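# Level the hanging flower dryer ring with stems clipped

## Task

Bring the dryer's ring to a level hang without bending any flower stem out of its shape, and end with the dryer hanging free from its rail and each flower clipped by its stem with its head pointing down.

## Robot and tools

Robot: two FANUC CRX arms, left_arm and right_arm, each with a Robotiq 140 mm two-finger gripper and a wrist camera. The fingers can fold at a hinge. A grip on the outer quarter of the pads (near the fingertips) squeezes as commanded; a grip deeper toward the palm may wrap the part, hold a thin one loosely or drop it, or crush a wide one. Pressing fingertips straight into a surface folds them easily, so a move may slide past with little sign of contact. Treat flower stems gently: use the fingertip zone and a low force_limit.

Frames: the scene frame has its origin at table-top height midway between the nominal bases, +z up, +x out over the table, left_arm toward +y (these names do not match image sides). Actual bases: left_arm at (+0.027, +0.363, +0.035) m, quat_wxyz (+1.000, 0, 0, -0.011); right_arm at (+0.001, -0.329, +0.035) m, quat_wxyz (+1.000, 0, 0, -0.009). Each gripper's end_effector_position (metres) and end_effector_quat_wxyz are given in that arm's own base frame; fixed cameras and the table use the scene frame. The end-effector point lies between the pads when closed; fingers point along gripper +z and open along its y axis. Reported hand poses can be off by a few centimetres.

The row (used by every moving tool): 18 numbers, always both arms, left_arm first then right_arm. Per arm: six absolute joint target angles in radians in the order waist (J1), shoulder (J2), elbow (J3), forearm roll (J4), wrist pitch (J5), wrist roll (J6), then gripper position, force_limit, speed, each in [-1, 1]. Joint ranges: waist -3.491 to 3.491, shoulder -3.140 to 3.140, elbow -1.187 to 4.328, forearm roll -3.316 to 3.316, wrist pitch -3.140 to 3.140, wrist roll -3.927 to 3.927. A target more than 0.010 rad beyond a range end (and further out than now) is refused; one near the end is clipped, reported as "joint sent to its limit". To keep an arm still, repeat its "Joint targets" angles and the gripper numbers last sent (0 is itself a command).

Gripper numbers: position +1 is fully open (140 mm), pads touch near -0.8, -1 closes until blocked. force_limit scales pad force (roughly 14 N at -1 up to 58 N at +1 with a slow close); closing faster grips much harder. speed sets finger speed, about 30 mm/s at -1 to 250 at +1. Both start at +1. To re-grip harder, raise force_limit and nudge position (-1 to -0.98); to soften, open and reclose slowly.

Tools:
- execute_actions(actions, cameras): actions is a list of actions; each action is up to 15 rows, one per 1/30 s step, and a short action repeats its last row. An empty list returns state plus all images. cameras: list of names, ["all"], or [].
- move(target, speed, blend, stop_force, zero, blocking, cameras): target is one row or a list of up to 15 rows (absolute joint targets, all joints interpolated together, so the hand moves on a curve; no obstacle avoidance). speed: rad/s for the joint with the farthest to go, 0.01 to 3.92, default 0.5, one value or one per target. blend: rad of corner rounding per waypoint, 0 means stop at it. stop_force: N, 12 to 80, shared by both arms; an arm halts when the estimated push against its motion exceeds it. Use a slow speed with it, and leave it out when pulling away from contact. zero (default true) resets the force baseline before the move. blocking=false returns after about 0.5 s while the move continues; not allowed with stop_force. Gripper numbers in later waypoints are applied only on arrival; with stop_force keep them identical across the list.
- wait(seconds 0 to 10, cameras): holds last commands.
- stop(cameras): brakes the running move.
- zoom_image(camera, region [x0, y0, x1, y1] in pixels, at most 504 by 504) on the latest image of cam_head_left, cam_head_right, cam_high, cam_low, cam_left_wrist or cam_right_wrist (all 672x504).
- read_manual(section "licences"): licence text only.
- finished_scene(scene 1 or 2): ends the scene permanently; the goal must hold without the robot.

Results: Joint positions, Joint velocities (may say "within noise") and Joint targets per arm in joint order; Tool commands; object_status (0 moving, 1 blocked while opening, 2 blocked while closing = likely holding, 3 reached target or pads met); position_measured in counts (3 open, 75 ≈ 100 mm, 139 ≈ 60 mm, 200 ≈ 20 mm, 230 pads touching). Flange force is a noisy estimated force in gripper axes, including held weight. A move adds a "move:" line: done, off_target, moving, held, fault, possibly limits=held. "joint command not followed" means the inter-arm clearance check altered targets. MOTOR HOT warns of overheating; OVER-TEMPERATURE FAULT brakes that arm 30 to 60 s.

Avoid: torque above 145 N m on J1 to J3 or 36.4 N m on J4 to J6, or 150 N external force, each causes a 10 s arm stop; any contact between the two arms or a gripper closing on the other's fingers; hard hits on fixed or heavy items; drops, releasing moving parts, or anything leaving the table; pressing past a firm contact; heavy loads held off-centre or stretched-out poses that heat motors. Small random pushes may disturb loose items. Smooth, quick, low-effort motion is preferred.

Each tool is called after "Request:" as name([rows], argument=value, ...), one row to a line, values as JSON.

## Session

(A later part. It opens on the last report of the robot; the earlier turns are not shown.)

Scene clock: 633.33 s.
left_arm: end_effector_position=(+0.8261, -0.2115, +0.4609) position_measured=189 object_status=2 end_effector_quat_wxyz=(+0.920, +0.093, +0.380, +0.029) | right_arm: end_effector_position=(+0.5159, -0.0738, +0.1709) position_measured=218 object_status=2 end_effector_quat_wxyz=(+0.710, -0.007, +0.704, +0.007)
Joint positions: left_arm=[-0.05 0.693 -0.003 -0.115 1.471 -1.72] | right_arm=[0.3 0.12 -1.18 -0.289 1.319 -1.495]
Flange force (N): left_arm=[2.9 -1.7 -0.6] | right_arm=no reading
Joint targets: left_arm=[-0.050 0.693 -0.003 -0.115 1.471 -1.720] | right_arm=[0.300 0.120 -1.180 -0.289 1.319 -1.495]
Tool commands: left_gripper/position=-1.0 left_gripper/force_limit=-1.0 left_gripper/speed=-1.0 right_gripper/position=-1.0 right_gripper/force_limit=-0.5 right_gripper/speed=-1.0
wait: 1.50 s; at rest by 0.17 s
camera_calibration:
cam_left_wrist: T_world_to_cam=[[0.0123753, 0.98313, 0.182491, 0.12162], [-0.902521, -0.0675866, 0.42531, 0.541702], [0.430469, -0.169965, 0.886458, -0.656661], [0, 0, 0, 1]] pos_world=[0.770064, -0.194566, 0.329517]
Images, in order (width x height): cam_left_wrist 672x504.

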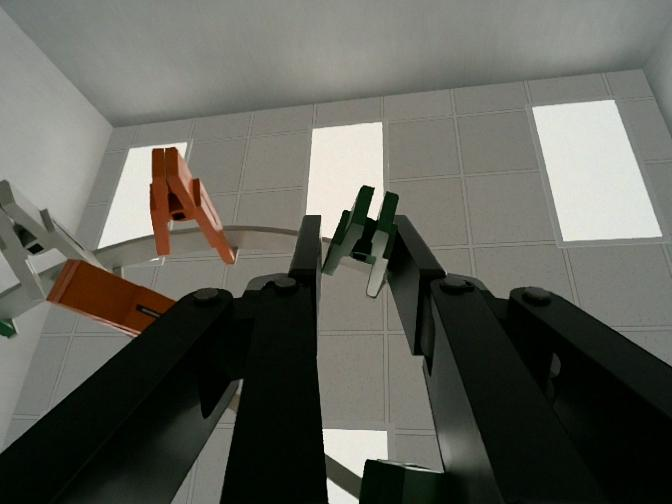

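Request:
move([
  [-0.0502,0.6931,-0.0028,-0.1149,1.4707,-1.72,-0.33,-1,-1,0.3,0.12,-1.18,-0.289,1.3193,-1.495,-1,-0.5,-1],
  [-0.0502,0.6931,-0.0028,-0.1149,1.4707,-1.93,-0.33,-1,-1,0.3,0.12,-1.18,-0.289,1.3193,-1.495,-1,-0.5,-1],
  [-0.0502,0.6931,-0.0028,-0.1149,1.4707,-1.93,-1,-1,-1,0.3,0.12,-1.18,-0.289,1.3193,-1.495,-1,-0.5,-1],
], speed=0.2, cameras=["cam_left_wrist"])

Request:
zoom_image(camera="cam_left_wrist", region=[260, 150, 440, 330])

Scene clock: 647.90 s.
left_arm: end_effector_position=(+0.8261, -0.2115, +0.4609) position_measured=195 object_status=2 end_effector_quat_wxyz=(+0.912, +0.132, +0.368, +0.125) | right_arm: end_effector_position=(+0.5159, -0.0738, +0.1709) position_measured=218 object_status=2 end_effector_quat_wxyz=(+0.710, -0.007, +0.704, +0.007)
Joint positions: left_arm=[-0.05 0.693 -0.003 -0.115 1.471 -1.93] | right_arm=[0.3 0.12 -1.18 -0.289 1.319 -1.495]
Flange force (N): left_arm=[2.0 -0.8 -0.1] | right_arm=no reading
Joint targets: left_arm=[-0.050 0.693 -0.003 -0.115 1.471 -1.930] | right_arm=[0.300 0.120 -1.180 -0.289 1.319 -1.495]
move: done
camera_calibration:
cam_left_wrist: T_world_to_cam=[[-0.136141, 0.936583, 0.322921, 0.169673], [-0.891233, -0.258129, 0.372926, 0.516203], [0.432631, -0.237027, 0.869855, -0.665046], [0, 0, 0, 1]] pos_world=[0.770876, -0.1833, 0.331197]
Images, in order (width x height): cam_left_wrist 672x504.

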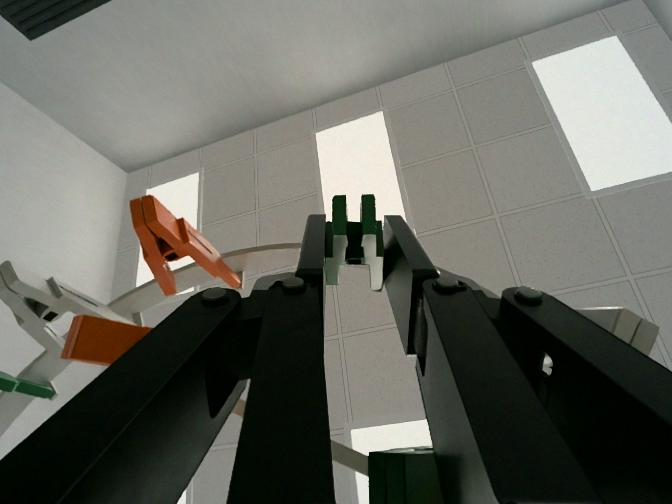

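Scaled by 2.800 from the camera's 672x504 image, which has a finer 960x720 frame.

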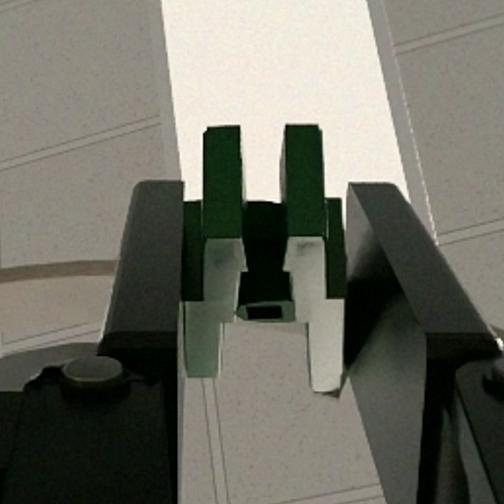

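Request:
move([
  [-0.0502,0.6931,-0.0028,-0.1149,1.4707,-1.93,-0.98,0,-1,0.3,0.12,-1.18,-0.289,1.3193,-1.495,-1,-0.5,-1],
  [-0.0502,0.6931,-0.0028,-0.1149,1.4707,-1.66,-0.98,0,-1,0.3,0.12,-1.18,-0.289,1.3193,-1.495,-1,-0.5,-1],
], speed=0.08, cameras=["cam_left_wrist","cam_high","cam_head_left","cam_head_right"])

Request:
zoom_image(camera="cam_left_wrist", region=[260, 150, 440, 330])

Request:
zoom_image(camera="cam_high", region=[270, 150, 510, 350])

Request:
zoom_image(camera="cam_head_left", region=[180, 50, 350, 270])

Scene clock: 710.37 s.
left_arm: end_effector_position=(+0.8261, -0.2115, +0.4609) position_measured=201 object_status=2 end_effector_quat_wxyz=(+0.920, +0.082, +0.382, +0.001) | right_arm: end_effector_position=(+0.5159, -0.0738, +0.1709) position_measured=218 object_status=2 end_effector_quat_wxyz=(+0.710, -0.007, +0.704, +0.007)
Joint positions: left_arm=[-0.05 0.693 -0.003 -0.115 1.471 -1.66] | right_arm=[0.3 0.12 -1.18 -0.289 1.319 -1.495]
Flange force (N): left_arm=[-2.3 -3.0 -1.8] | right_arm=no reading
Joint targets: left_arm=[-0.050 0.693 -0.003 -0.115 1.471 -1.660] | right_arm=[0.300 0.120 -1.180 -0.289 1.319 -1.495]
move: done
camera_calibration:
cam_left_wrist: T_world_to_cam=[[0.0548998, 0.988544, 0.140594, 0.106932], [-0.90031, -0.01188, 0.435087, 0.547078], [0.431773, -0.150465, 0.889344, -0.654957], [0, 0, 0, 1]] pos_world=[0.769462, -0.197755, 0.329421]
Images, in order (width x height): cam_head_left 672x504, cam_head_right 672x504, cam_high 672x504, cam_left_wrist 672x504.

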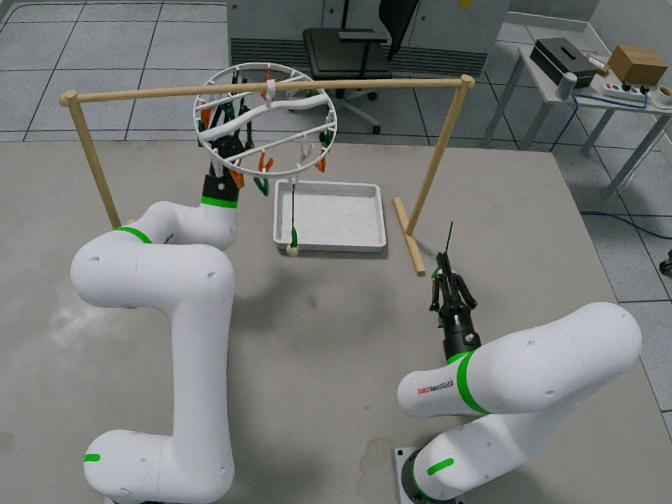

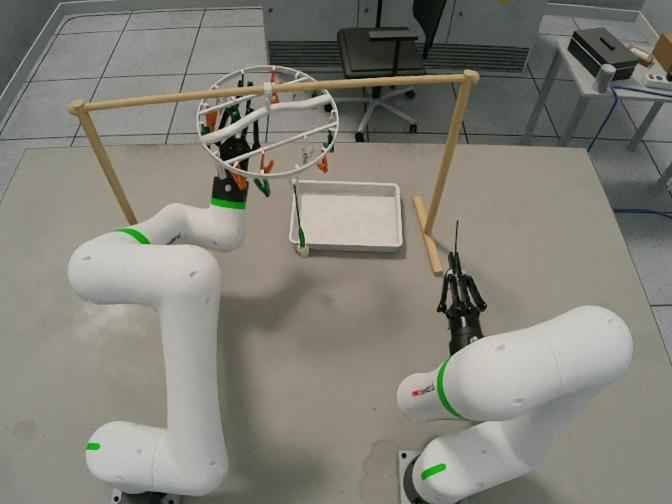

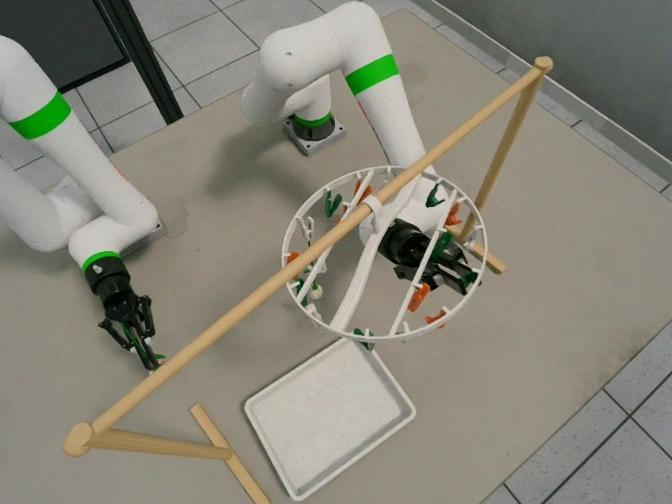

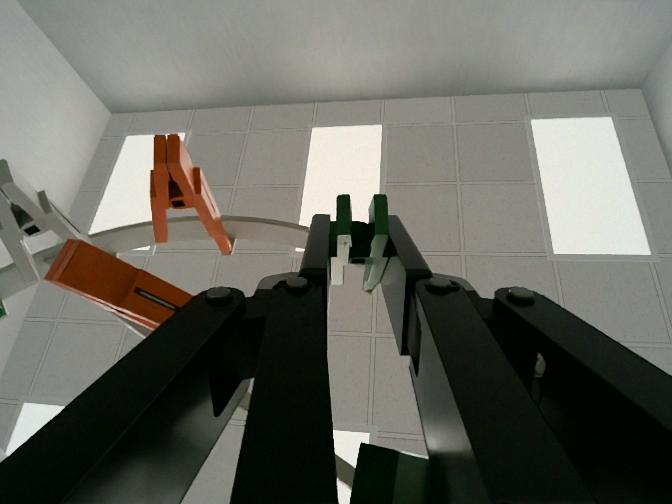

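Scaled by 2.800 from the camera's 672x504 image, which has a finer 960x720 frame.

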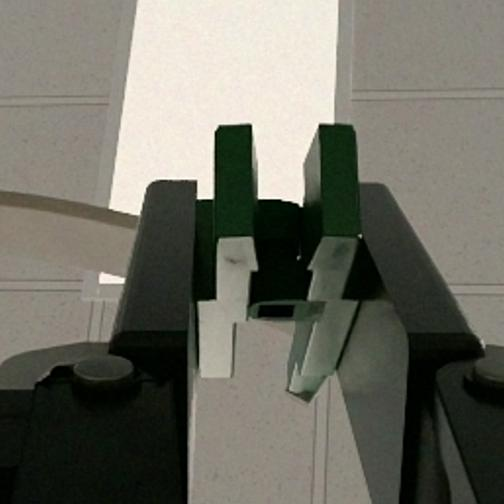

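Scaled by 2.100 from the camera's 672x504 image, which has a finer 960x720 frame.

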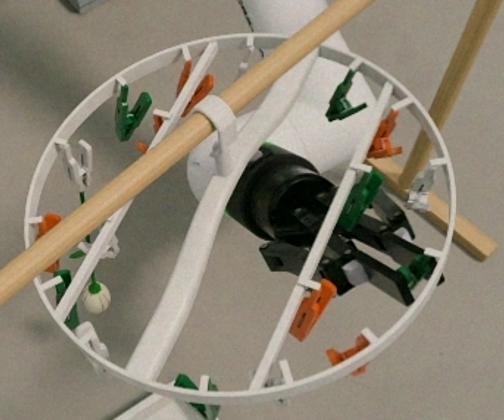

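Scaled by 2.291 from the camera's 672x504 image, which has a finer 960x720 frame.

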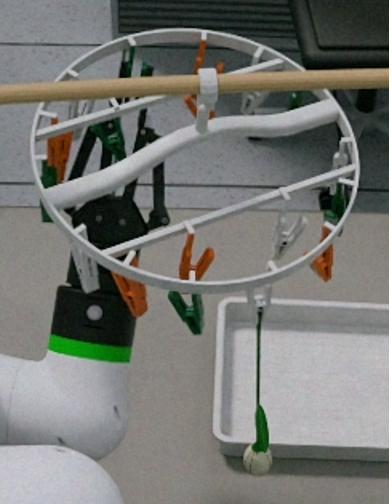

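Request:
zoom_image(camera="cam_high", region=[430, 240, 500, 310])

Request:
zoom_image(camera="cam_head_left", region=[210, 55, 280, 125])

Scaled by 7.200 from the camera's 672x504 image, which has a finer 960x720 frame.

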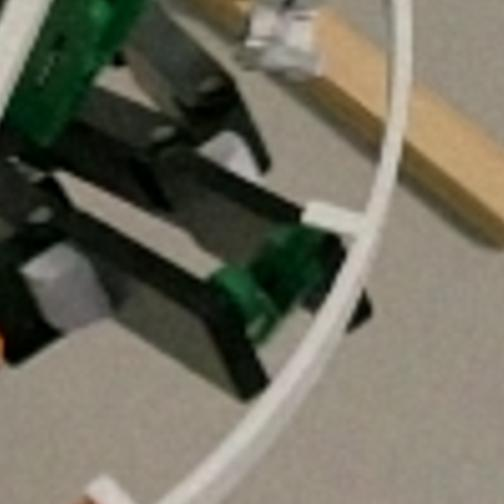

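Scaled by 7.200 from the camera's 672x504 image, which has a finer 960x720 frame.

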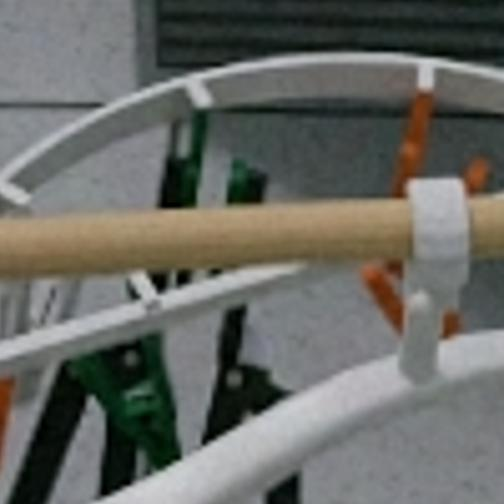

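Request:
move([
  [-0.0502,0.6931,-0.0028,-0.1149,1.4707,-1.66,-0.98,0,-1,-0.2,-0.4,-0.75,-1.085,0.14,-0.67,-1,-0.5,-1],
  [-0.0502,0.6931,-0.0028,-0.1149,1.4707,-1.66,-0.98,0,-1,-0.7,-0.4,-0.75,-1.875,-1.15,0.25,-1,-0.5,-1],
  [-0.0502,0.6931,-0.0028,-0.1149,1.4707,-1.66,-0.98,0,-1,-0.25,0.35,0.0,-1.875,-1.15,0.25,-1,-0.5,-1],
  [-0.0502,0.6931,-0.0028,-0.1149,1.4707,-1.66,-0.98,0,-1,0.0006,0.8668,0.4368,-1.8724,-1.2552,0.29,-1,-0.5,-1],
], speed=[0.8,0.8,0.5,0.35], blend=[0.1,0.05,0.05,0], cameras=["cam_left_wrist","cam_high","cam_head_left","cam_right_wrist"])

Request:
zoom_image(camera="cam_high", region=[330, 190, 530, 390])

Scene clock: 818.13 s.
left_arm: end_effector_position=(+0.8261, -0.2115, +0.4609) position_measured=201 object_status=2 end_effector_quat_wxyz=(+0.920, +0.082, +0.382, +0.001) | right_arm: end_effector_position=(+0.7940, +0.3627, +0.2037) position_measured=218 object_status=2 end_effector_quat_wxyz=(+0.581, -0.300, +0.589, +0.475)
Joint positions: left_arm=[-0.05 0.693 -0.003 -0.115 1.471 -1.66] | right_arm=[0.001 0.867 0.437 -1.872 -1.255 0.29]
Flange force (N): left_arm=[-1.3 -2.8 -1.3] | right_arm=[2.9 -6.2 0.0]
Joint targets: left_arm=[-0.050 0.693 -0.003 -0.115 1.471 -1.660] | right_arm=[0.001 0.867 0.437 -1.872 -1.255 0.290]
move: done
camera_calibration:
cam_left_wrist: T_world_to_cam=[[0.0548998, 0.988544, 0.140594, 0.106932], [-0.90031, -0.01188, 0.435087, 0.547078], [0.431773, -0.150465, 0.889344, -0.654957], [0, 0, 0, 1]] pos_world=[0.769462, -0.197755, 0.329421]
cam_right_wrist: T_world_to_cam=[[-0.893787, 0.388922, 0.223347, 0.537019], [0.00747606, -0.485008, 0.874478, -0.00363488], [0.448429, 0.783267, 0.430586, -0.58159], [0, 0, 0, 1]] pos_world=[0.74081, 0.244919, 0.133662]
Images, in order (width x height): cam_head_left 672x504, cam_high 672x504, cam_left_wrist 672x504, cam_right_wrist 672x504.

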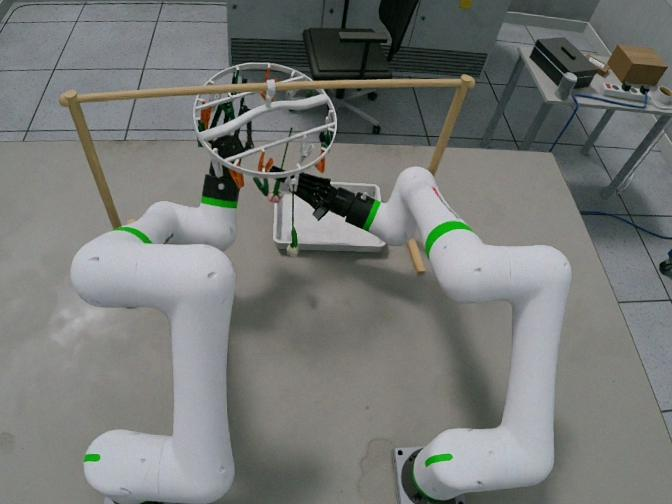

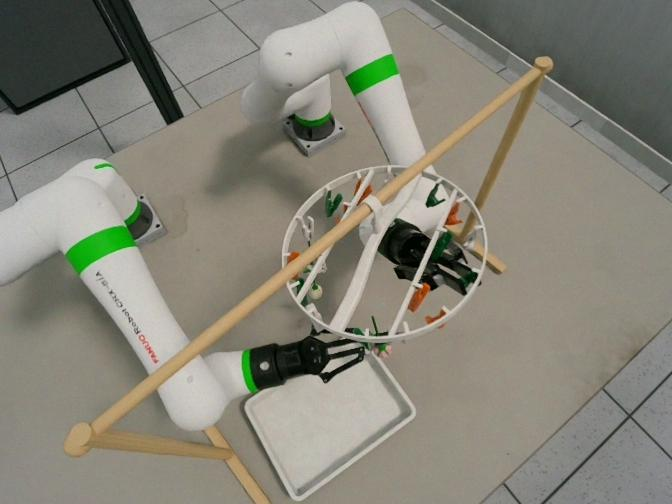

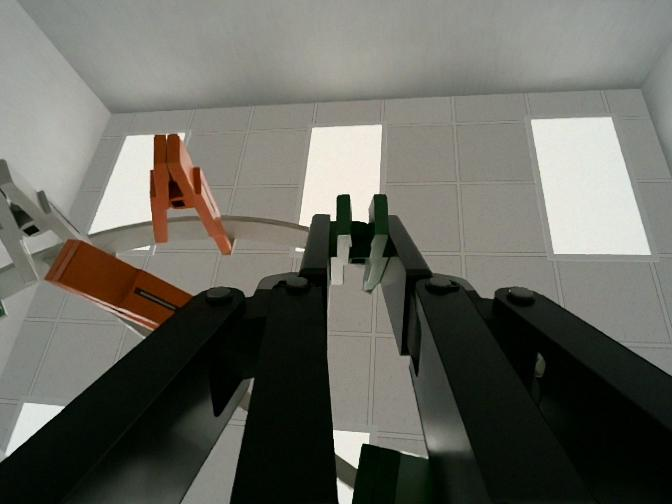

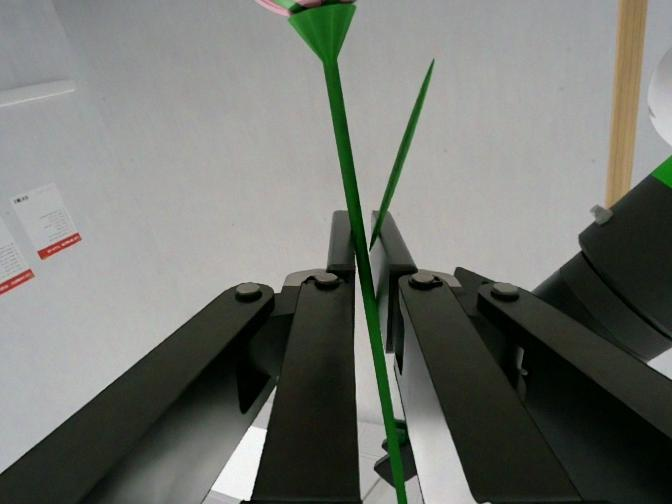

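Scaled by 2.520 from the camera's 672x504 image, which has a finer 960x720 frame.

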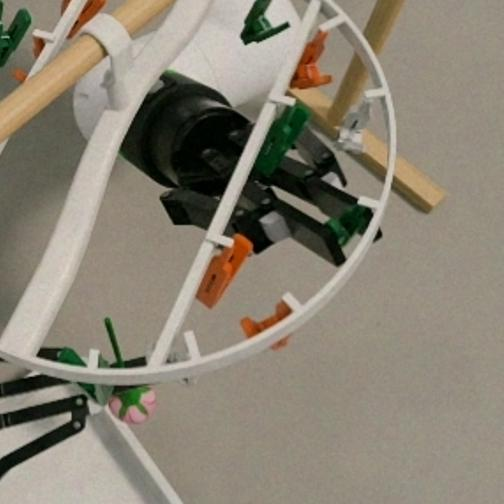

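Request:
zoom_image(camera="cam_head_left", region=[240, 110, 340, 210])

Request:
zoom_image(camera="cam_high", region=[340, 290, 410, 360])

Scaled by 5.040 from the camera's 672x504 image, which has a finer 960x720 frame.

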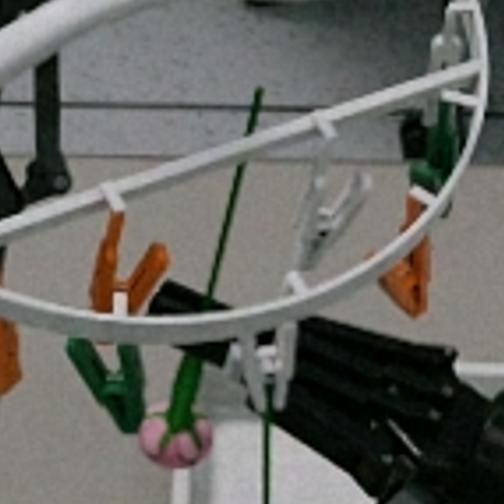

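Scaled by 7.200 from the camera's 672x504 image, which has a finer 960x720 frame.

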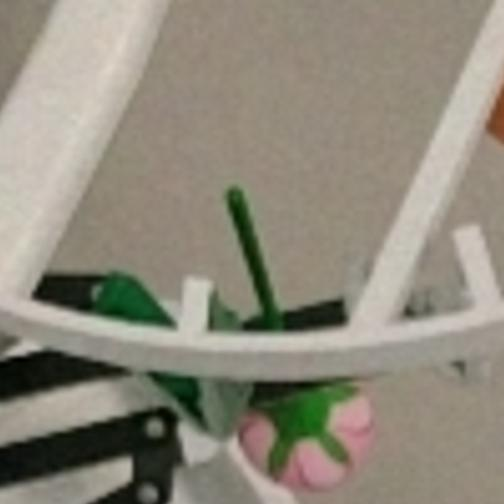

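Request:
move(target=[-0.0502,0.6931,-0.0028,-0.1149,1.4707,-1.66,-0.98,0,-1,0.1998,0.9877,0.7679,-1.8708,-1.0114,0.136,-1,-0.5,-1], speed=0.12, cameras=["cam_left_wrist","cam_high","cam_head_left","cam_right_wrist"])

Request:
zoom_image(camera="cam_high", region=[410, 230, 510, 330])

Request:
zoom_image(camera="cam_left_wrist", region=[260, 60, 480, 280])

Scene clock: 844.80 s.
left_arm: end_effector_position=(+0.8261, -0.2115, +0.4609) position_measured=201 object_status=2 end_effector_quat_wxyz=(+0.920, +0.082, +0.382, +0.001) | right_arm: end_effector_position=(+0.8554, +0.5069, +0.2417) position_measured=218 object_status=2 end_effector_quat_wxyz=(+0.583, -0.300, +0.588, +0.474)
Joint positions: left_arm=[-0.05 0.693 -0.003 -0.115 1.471 -1.66] | right_arm=[0.2 0.988 0.768 -1.871 -1.011 0.136]
Flange force (N): left_arm=[-1.9 -2.5 -1.1] | right_arm=[4.0 -7.8 4.0]
Joint targets: left_arm=[-0.050 0.693 -0.003 -0.115 1.471 -1.660] | right_arm=[0.200 0.988 0.768 -1.871 -1.011 0.136]
move: done
camera_calibration:
cam_left_wrist: T_world_to_cam=[[0.0548998, 0.988544, 0.140594, 0.106932], [-0.90031, -0.01188, 0.435087, 0.547078], [0.431773, -0.150465, 0.889344, -0.654957], [0, 0, 0, 1]] pos_world=[0.769462, -0.197755, 0.329421]
cam_right_wrist: T_world_to_cam=[[-0.893943, 0.390491, 0.21996, 0.527534], [0.00331802, -0.485004, 0.874505, 0.0362528], [0.448168, 0.782488, 0.432271, -0.738201], [0, 0, 0, 1]] pos_world=[0.802303, 0.389218, 0.171363]
Images, in order (width x height): cam_head_left 672x504, cam_high 672x504, cam_left_wrist 672x504, cam_right_wrist 672x504.

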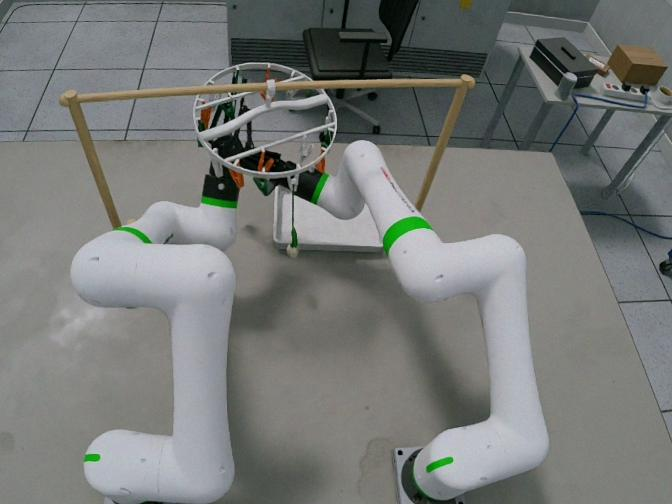

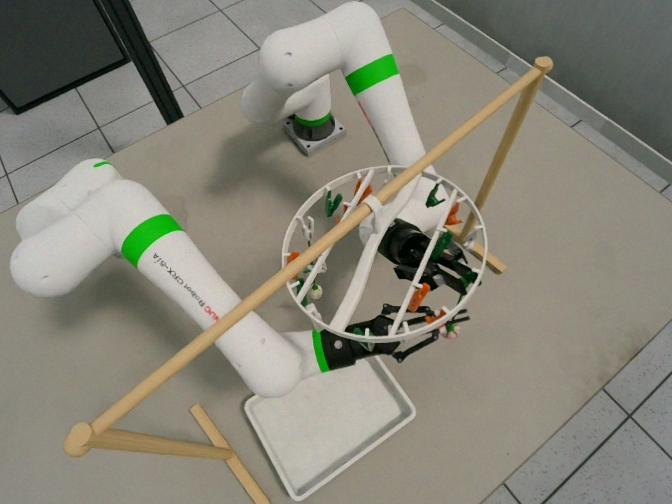

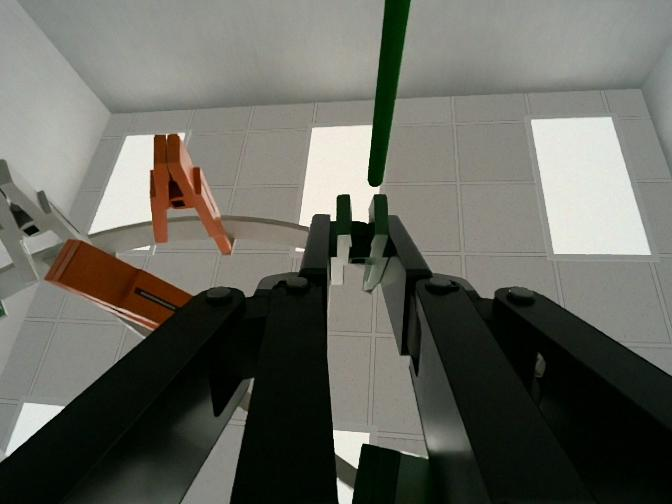

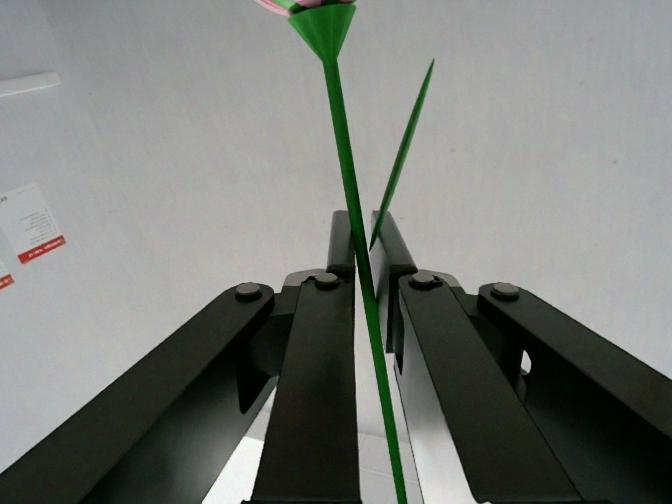

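Scaled by 5.040 from the camera's 672x504 image, which has a finer 960x720 frame.

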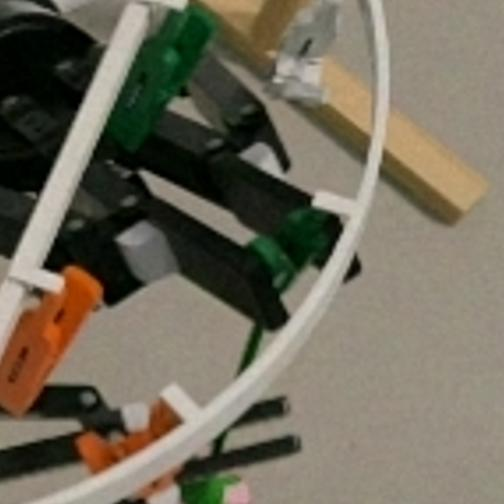

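Scaled by 2.291 from the camera's 672x504 image, which has a finer 960x720 frame.

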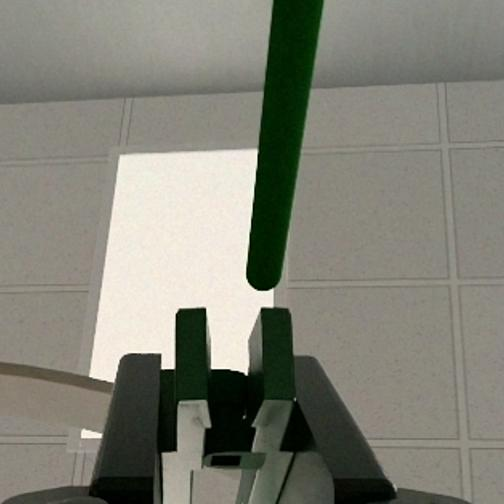

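Request:
move(target=[-0.0502,0.6931,-0.0028,-0.1149,1.4707,-1.66,-0.98,0,-1,0.1933,0.9577,0.7646,-1.8513,-1.0098,0.1026,-1,-0.5,-1], speed=0.04, stop_force=14, cameras=["cam_left_wrist","cam_high"])

Request:
zoom_image(camera="cam_high", region=[430, 240, 500, 310])

Request:
zoom_image(camera="cam_left_wrist", region=[280, 110, 440, 270])

Scene clock: 866.33 s.
left_arm: end_effector_position=(+0.8261, -0.2115, +0.4609) position_measured=201 object_status=2 end_effector_quat_wxyz=(+0.920, +0.082, +0.382, +0.001) | right_arm: end_effector_position=(+0.8555, +0.4997, +0.2614) position_measured=218 object_status=2 end_effector_quat_wxyz=(+0.582, -0.300, +0.588, +0.474)
Joint positions: left_arm=[-0.05 0.693 -0.003 -0.115 1.471 -1.66] | right_arm=[0.193 0.958 0.765 -1.851 -1.01 0.103]
Flange force (N): left_arm=[-2.5 -2.3 -1.4] | right_arm=[4.0 -6.9 3.8]
Joint targets: left_arm=[-0.050 0.693 -0.003 -0.115 1.471 -1.660] | right_arm=[0.193 0.958 0.765 -1.851 -1.010 0.103]
move: done
camera_calibration:
cam_left_wrist: T_world_to_cam=[[0.0548998, 0.988544, 0.140594, 0.106932], [-0.90031, -0.01188, 0.435087, 0.547078], [0.431773, -0.150465, 0.889344, -0.654957], [0, 0, 0, 1]] pos_world=[0.769462, -0.197755, 0.329421]
Images, in order (width x height): cam_high 672x504, cam_left_wrist 672x504.

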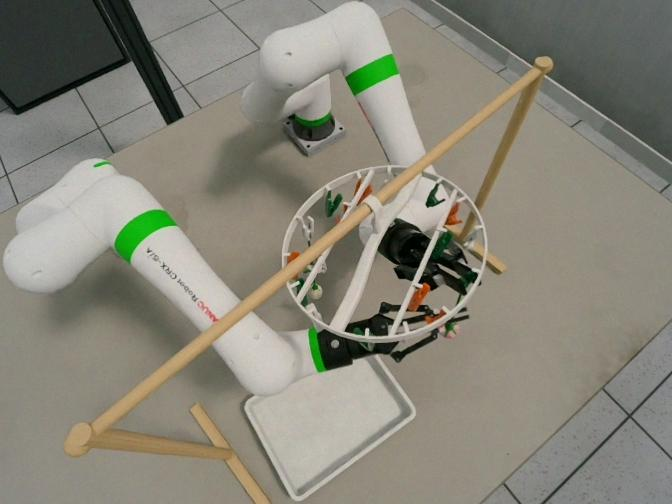

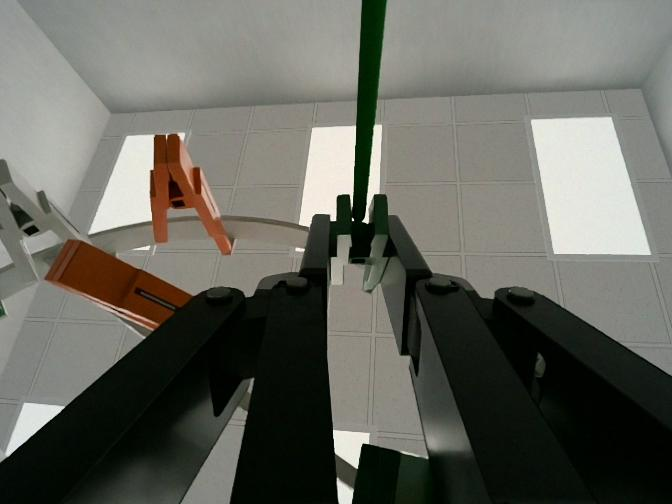

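Scaled by 7.200 from the camera's 672x504 image, which has a finer 960x720 frame.

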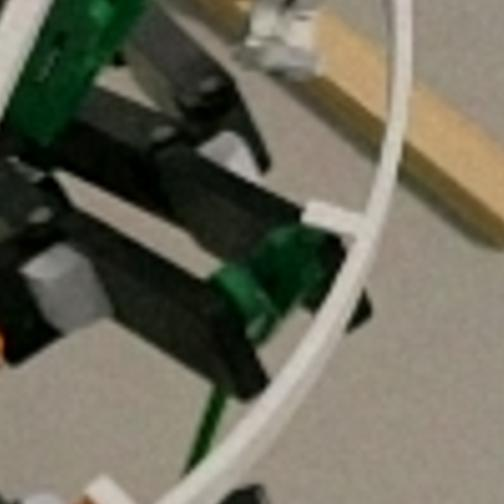

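Scaled by 3.150 from the camera's 672x504 image, which has a finer 960x720 frame.

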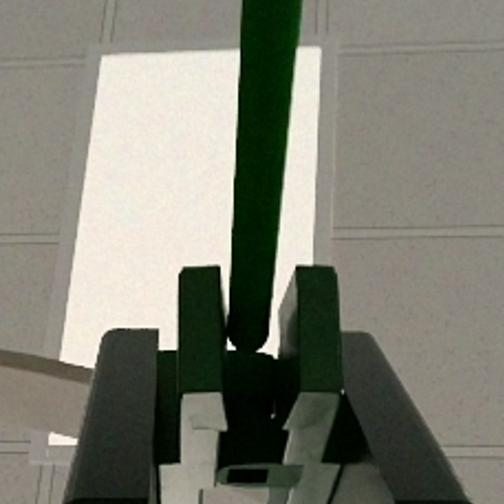

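Request:
move(target=[-0.0502,0.6931,-0.0028,-0.1149,1.4707,-1.66,-0.98,0,-1,0.1926,0.9397,0.7626,-1.8396,-1.0088,0.0826,-1,-0.5,-1], speed=0.03, stop_force=12, cameras=["cam_left_wrist","cam_high","cam_head_left"])

Request:
zoom_image(camera="cam_high", region=[430, 240, 500, 310])

Request:
zoom_image(camera="cam_left_wrist", region=[280, 110, 440, 270])

Scene clock: 880.33 s.
left_arm: end_effector_position=(+0.8261, -0.2115, +0.4609) position_measured=201 object_status=2 end_effector_quat_wxyz=(+0.920, +0.082, +0.382, +0.001) | right_arm: end_effector_position=(+0.8538, +0.4980, +0.2732) position_measured=227 object_status=2 end_effector_quat_wxyz=(+0.581, -0.301, +0.588, +0.475)
Joint positions: left_arm=[-0.05 0.693 -0.003 -0.115 1.471 -1.66] | right_arm=[0.193 0.94 0.763 -1.84 -1.009 0.083]
Flange force (N): left_arm=[-2.5 -1.5 -0.6] | right_arm=[4.8 -5.8 2.7]
Joint targets: left_arm=[-0.050 0.693 -0.003 -0.115 1.471 -1.660] | right_arm=[0.193 0.940 0.763 -1.840 -1.009 0.083]
move: done
camera_calibration:
cam_left_wrist: T_world_to_cam=[[0.0548936, 0.988546, 0.140582, 0.106941], [-0.900329, -0.0118734, 0.435048, 0.547107], [0.431734, -0.150451, 0.889365, -0.654931], [0, 0, 0, 1]] pos_world=[0.769462, -0.197755, 0.329421]
Images, in order (width x height): cam_head_left 672x504, cam_high 672x504, cam_left_wrist 672x504.

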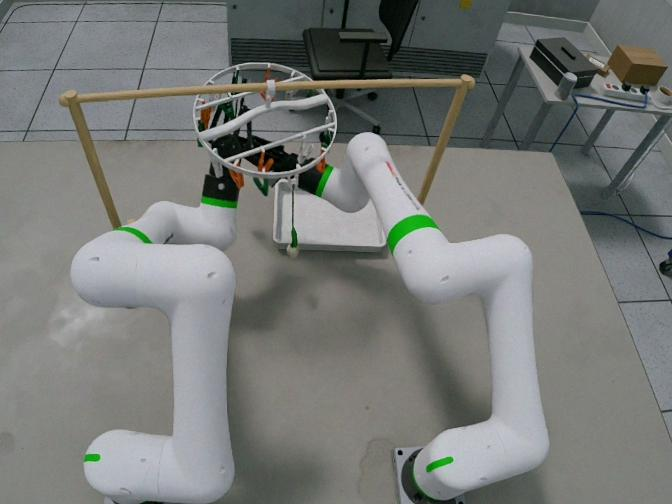

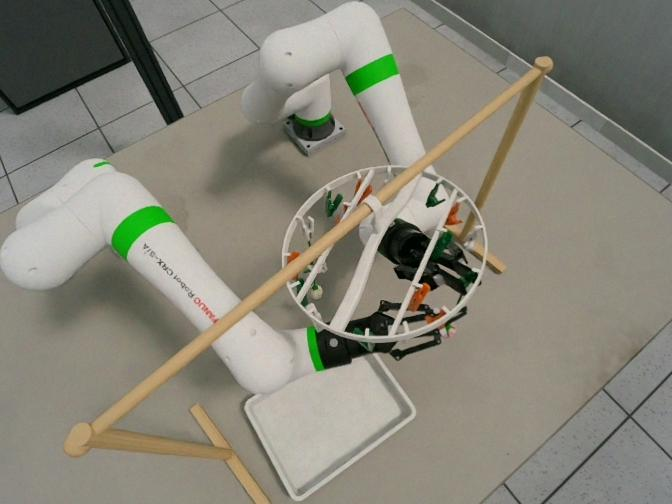

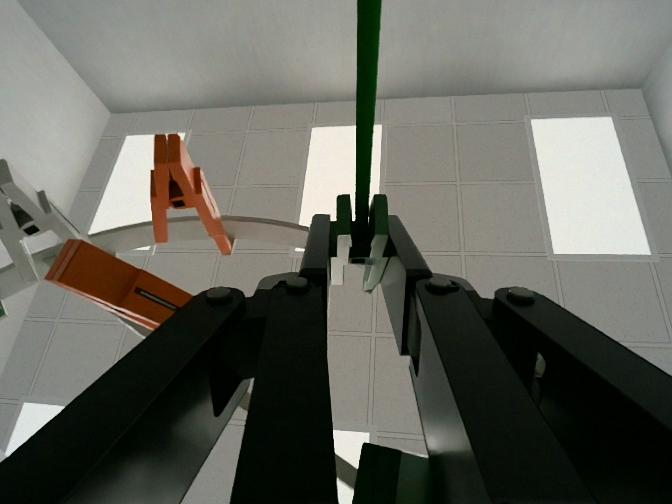

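Scaled by 7.200 from the camera's 672x504 image, which has a finer 960x720 frame.

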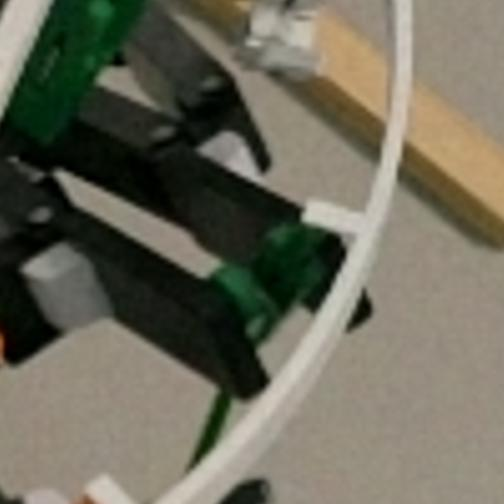

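Scaled by 3.150 from the camera's 672x504 image, which has a finer 960x720 frame.

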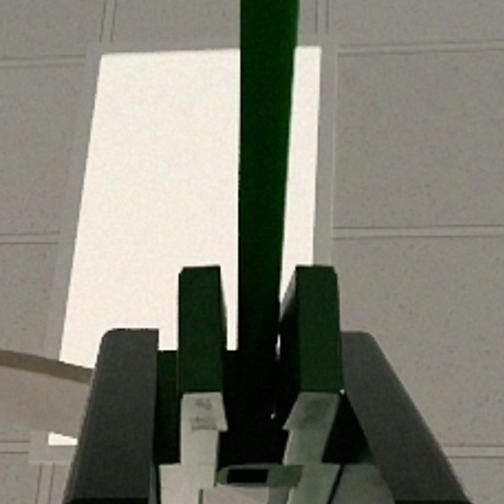

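Request:
move([
  [-0.0502,0.6931,-0.0028,-0.1149,1.4707,-1.66,-0.6,0,-1,0.1926,0.9397,0.7626,-1.8396,-1.0088,0.0826,-1,-0.5,-1],
  [-0.0502,0.6931,-0.0028,-0.1149,1.4707,-1.66,-0.4,0,-1,0.1926,0.9397,0.7626,-1.8396,-1.0088,0.0826,-1,-0.5,-1],
], cameras=["cam_left_wrist","cam_high","cam_right_wrist"])

Request:
zoom_image(camera="cam_high", region=[430, 240, 500, 310])

Request:
zoom_image(camera="cam_left_wrist", region=[280, 110, 440, 270])

Scene clock: 887.63 s.
left_arm: end_effector_position=(+0.8261, -0.2115, +0.4609) position_measured=179 object_status=0 end_effector_quat_wxyz=(+0.920, +0.082, +0.382, +0.001) | right_arm: end_effector_position=(+0.8538, +0.4980, +0.2732) position_measured=227 object_status=2 end_effector_quat_wxyz=(+0.581, -0.301, +0.588, +0.475)
Joint positions: left_arm=[-0.05 0.693 -0.003 -0.115 1.471 -1.66] | right_arm=[0.193 0.94 0.763 -1.84 -1.009 0.083]
Flange force (N): left_arm=[1.6 -1.0 -0.8] | right_arm=[3.3 -7.5 3.4]
Joint targets: left_arm=[-0.050 0.693 -0.003 -0.115 1.471 -1.660] | right_arm=[0.193 0.940 0.763 -1.840 -1.009 0.083]
move: done
camera_calibration:
cam_left_wrist: T_world_to_cam=[[0.0549098, 0.988545, 0.140583, 0.106942], [-0.900271, -0.0118798, 0.435169, 0.547064], [0.431854, -0.150458, 0.889306, -0.654916], [0, 0, 0, 1]] pos_world=[0.769462, -0.197755, 0.329321]
cam_right_wrist: T_world_to_cam=[[-0.894978, 0.387706, 0.220675, 0.524704], [0.00602016, -0.484125, 0.874978, 0.00152499], [0.446069, 0.784415, 0.430947, -0.74299], [0, 0, 0, 1]] pos_world=[0.801014, 0.38012, 0.203066]
Images, in order (width x height): cam_high 672x504, cam_left_wrist 672x504, cam_right_wrist 672x504.

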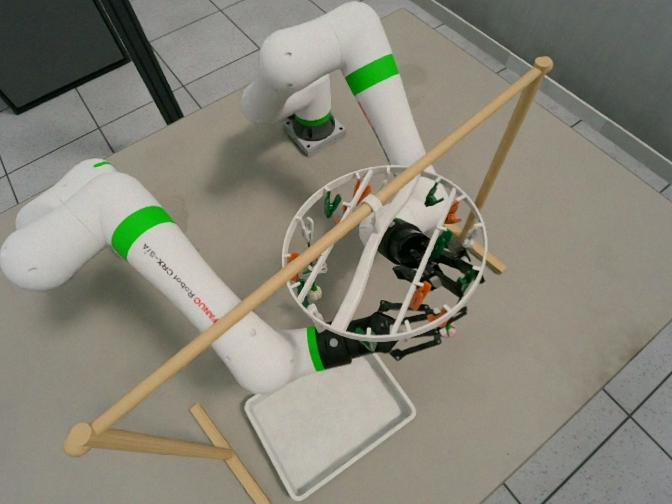

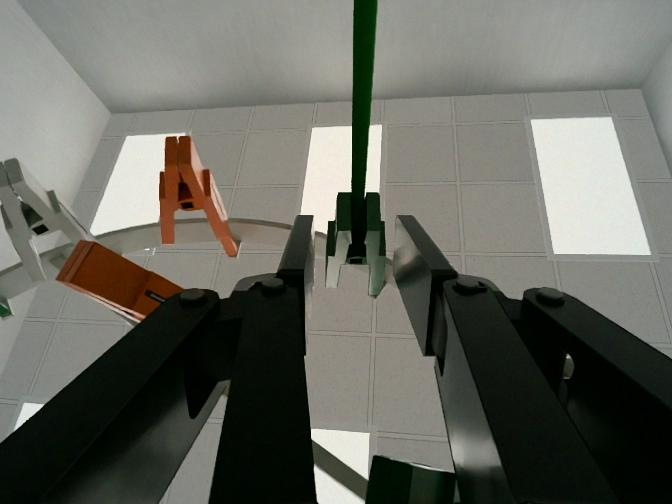

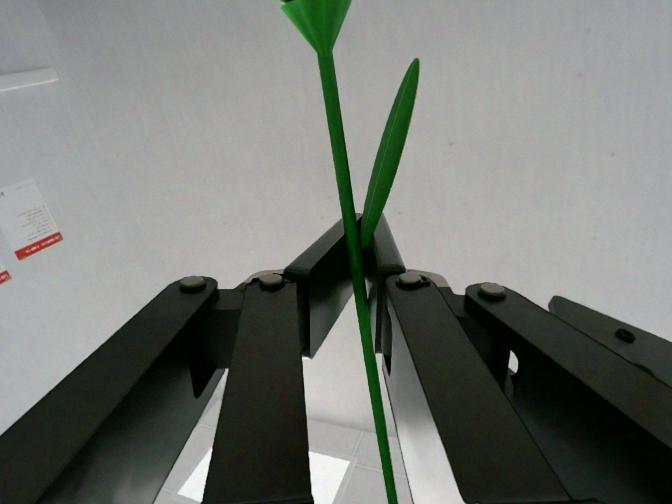

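Scaled by 7.200 from the camera's 672x504 image, which has a finer 960x720 frame.

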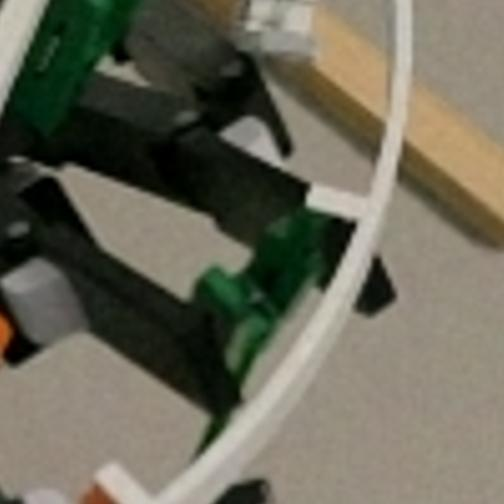

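Scaled by 3.150 from the camera's 672x504 image, which has a finer 960x720 frame.

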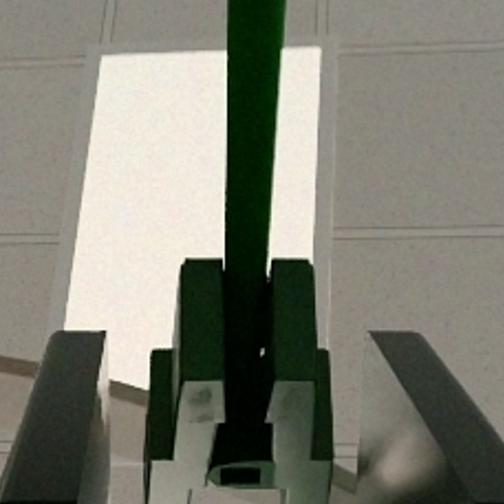

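Request:
move([
  [-0.0502,0.6931,-0.0028,-0.1149,1.4707,-1.66,-0.4,0,-1,0.1926,0.9397,0.7626,-1.8396,-1.0088,0.0826,-0.6,-0.5,-1],
  [-0.0502,0.6931,-0.0028,-0.1149,1.4707,-1.66,-0.4,0,-1,0.1926,0.9397,0.7626,-1.8396,-1.0088,0.0826,-0.3,-0.5,-1],
], cameras=["cam_left_wrist","cam_high","cam_right_wrist","cam_head_right"])

Request:
zoom_image(camera="cam_high", region=[410, 240, 500, 360])

Scene clock: 895.80 s.
left_arm: end_effector_position=(+0.8261, -0.2115, +0.4609) position_measured=179 object_status=3 end_effector_quat_wxyz=(+0.920, +0.082, +0.382, +0.001) | right_arm: end_effector_position=(+0.8538, +0.4980, +0.2732) position_measured=167 object_status=0 end_effector_quat_wxyz=(+0.581, -0.301, +0.588, +0.475)
Joint positions: left_arm=[-0.05 0.693 -0.003 -0.115 1.471 -1.66] | right_arm=[0.193 0.94 0.763 -1.84 -1.009 0.083]
Flange force (N): left_arm=[1.2 -0.9 -0.8] | right_arm=[2.9 -7.7 3.7]
Joint targets: left_arm=[-0.050 0.693 -0.003 -0.115 1.471 -1.660] | right_arm=[0.193 0.940 0.763 -1.840 -1.009 0.083]
move: done
camera_calibration:
cam_left_wrist: T_world_to_cam=[[0.0548936, 0.988546, 0.140582, 0.106941], [-0.900329, -0.0118734, 0.435048, 0.547107], [0.431734, -0.150451, 0.889365, -0.654931], [0, 0, 0, 1]] pos_world=[0.769462, -0.197755, 0.329421]
cam_right_wrist: T_world_to_cam=[[-0.894978, 0.387706, 0.220675, 0.524704], [0.00602016, -0.484125, 0.874978, 0.00152499], [0.446069, 0.784415, 0.430947, -0.74299], [0, 0, 0, 1]] pos_world=[0.801014, 0.38012, 0.203066]
Images, in order (width x height): cam_head_right 672x504, cam_high 672x504, cam_left_wrist 672x504, cam_right_wrist 672x504.

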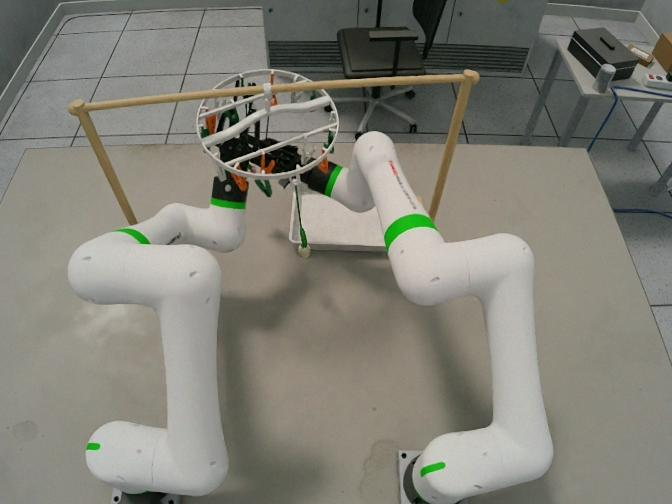

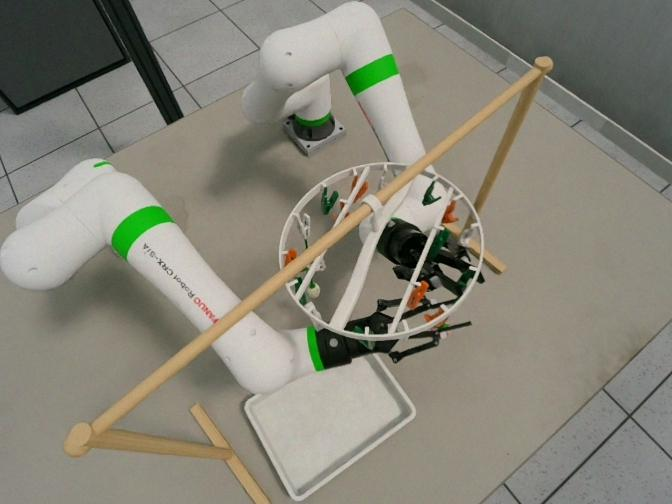

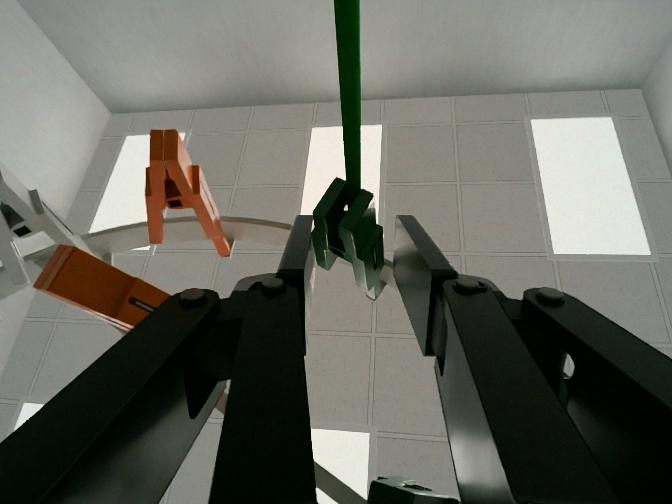

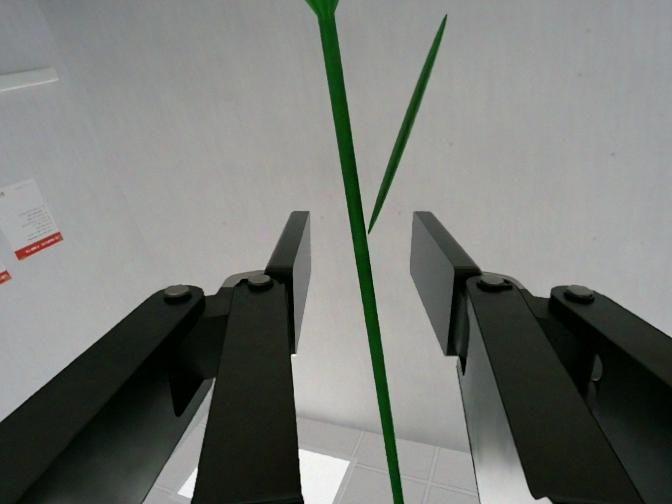

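Scaled by 4.200 from the camera's 672x504 image, which has a finer 960x720 frame.

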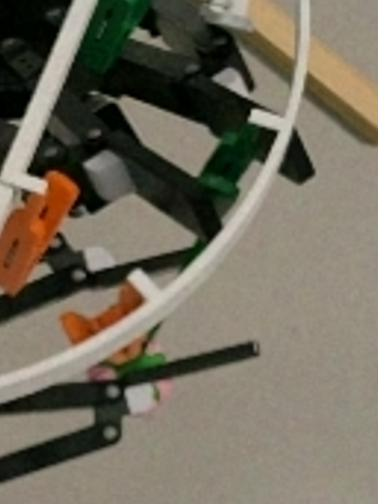

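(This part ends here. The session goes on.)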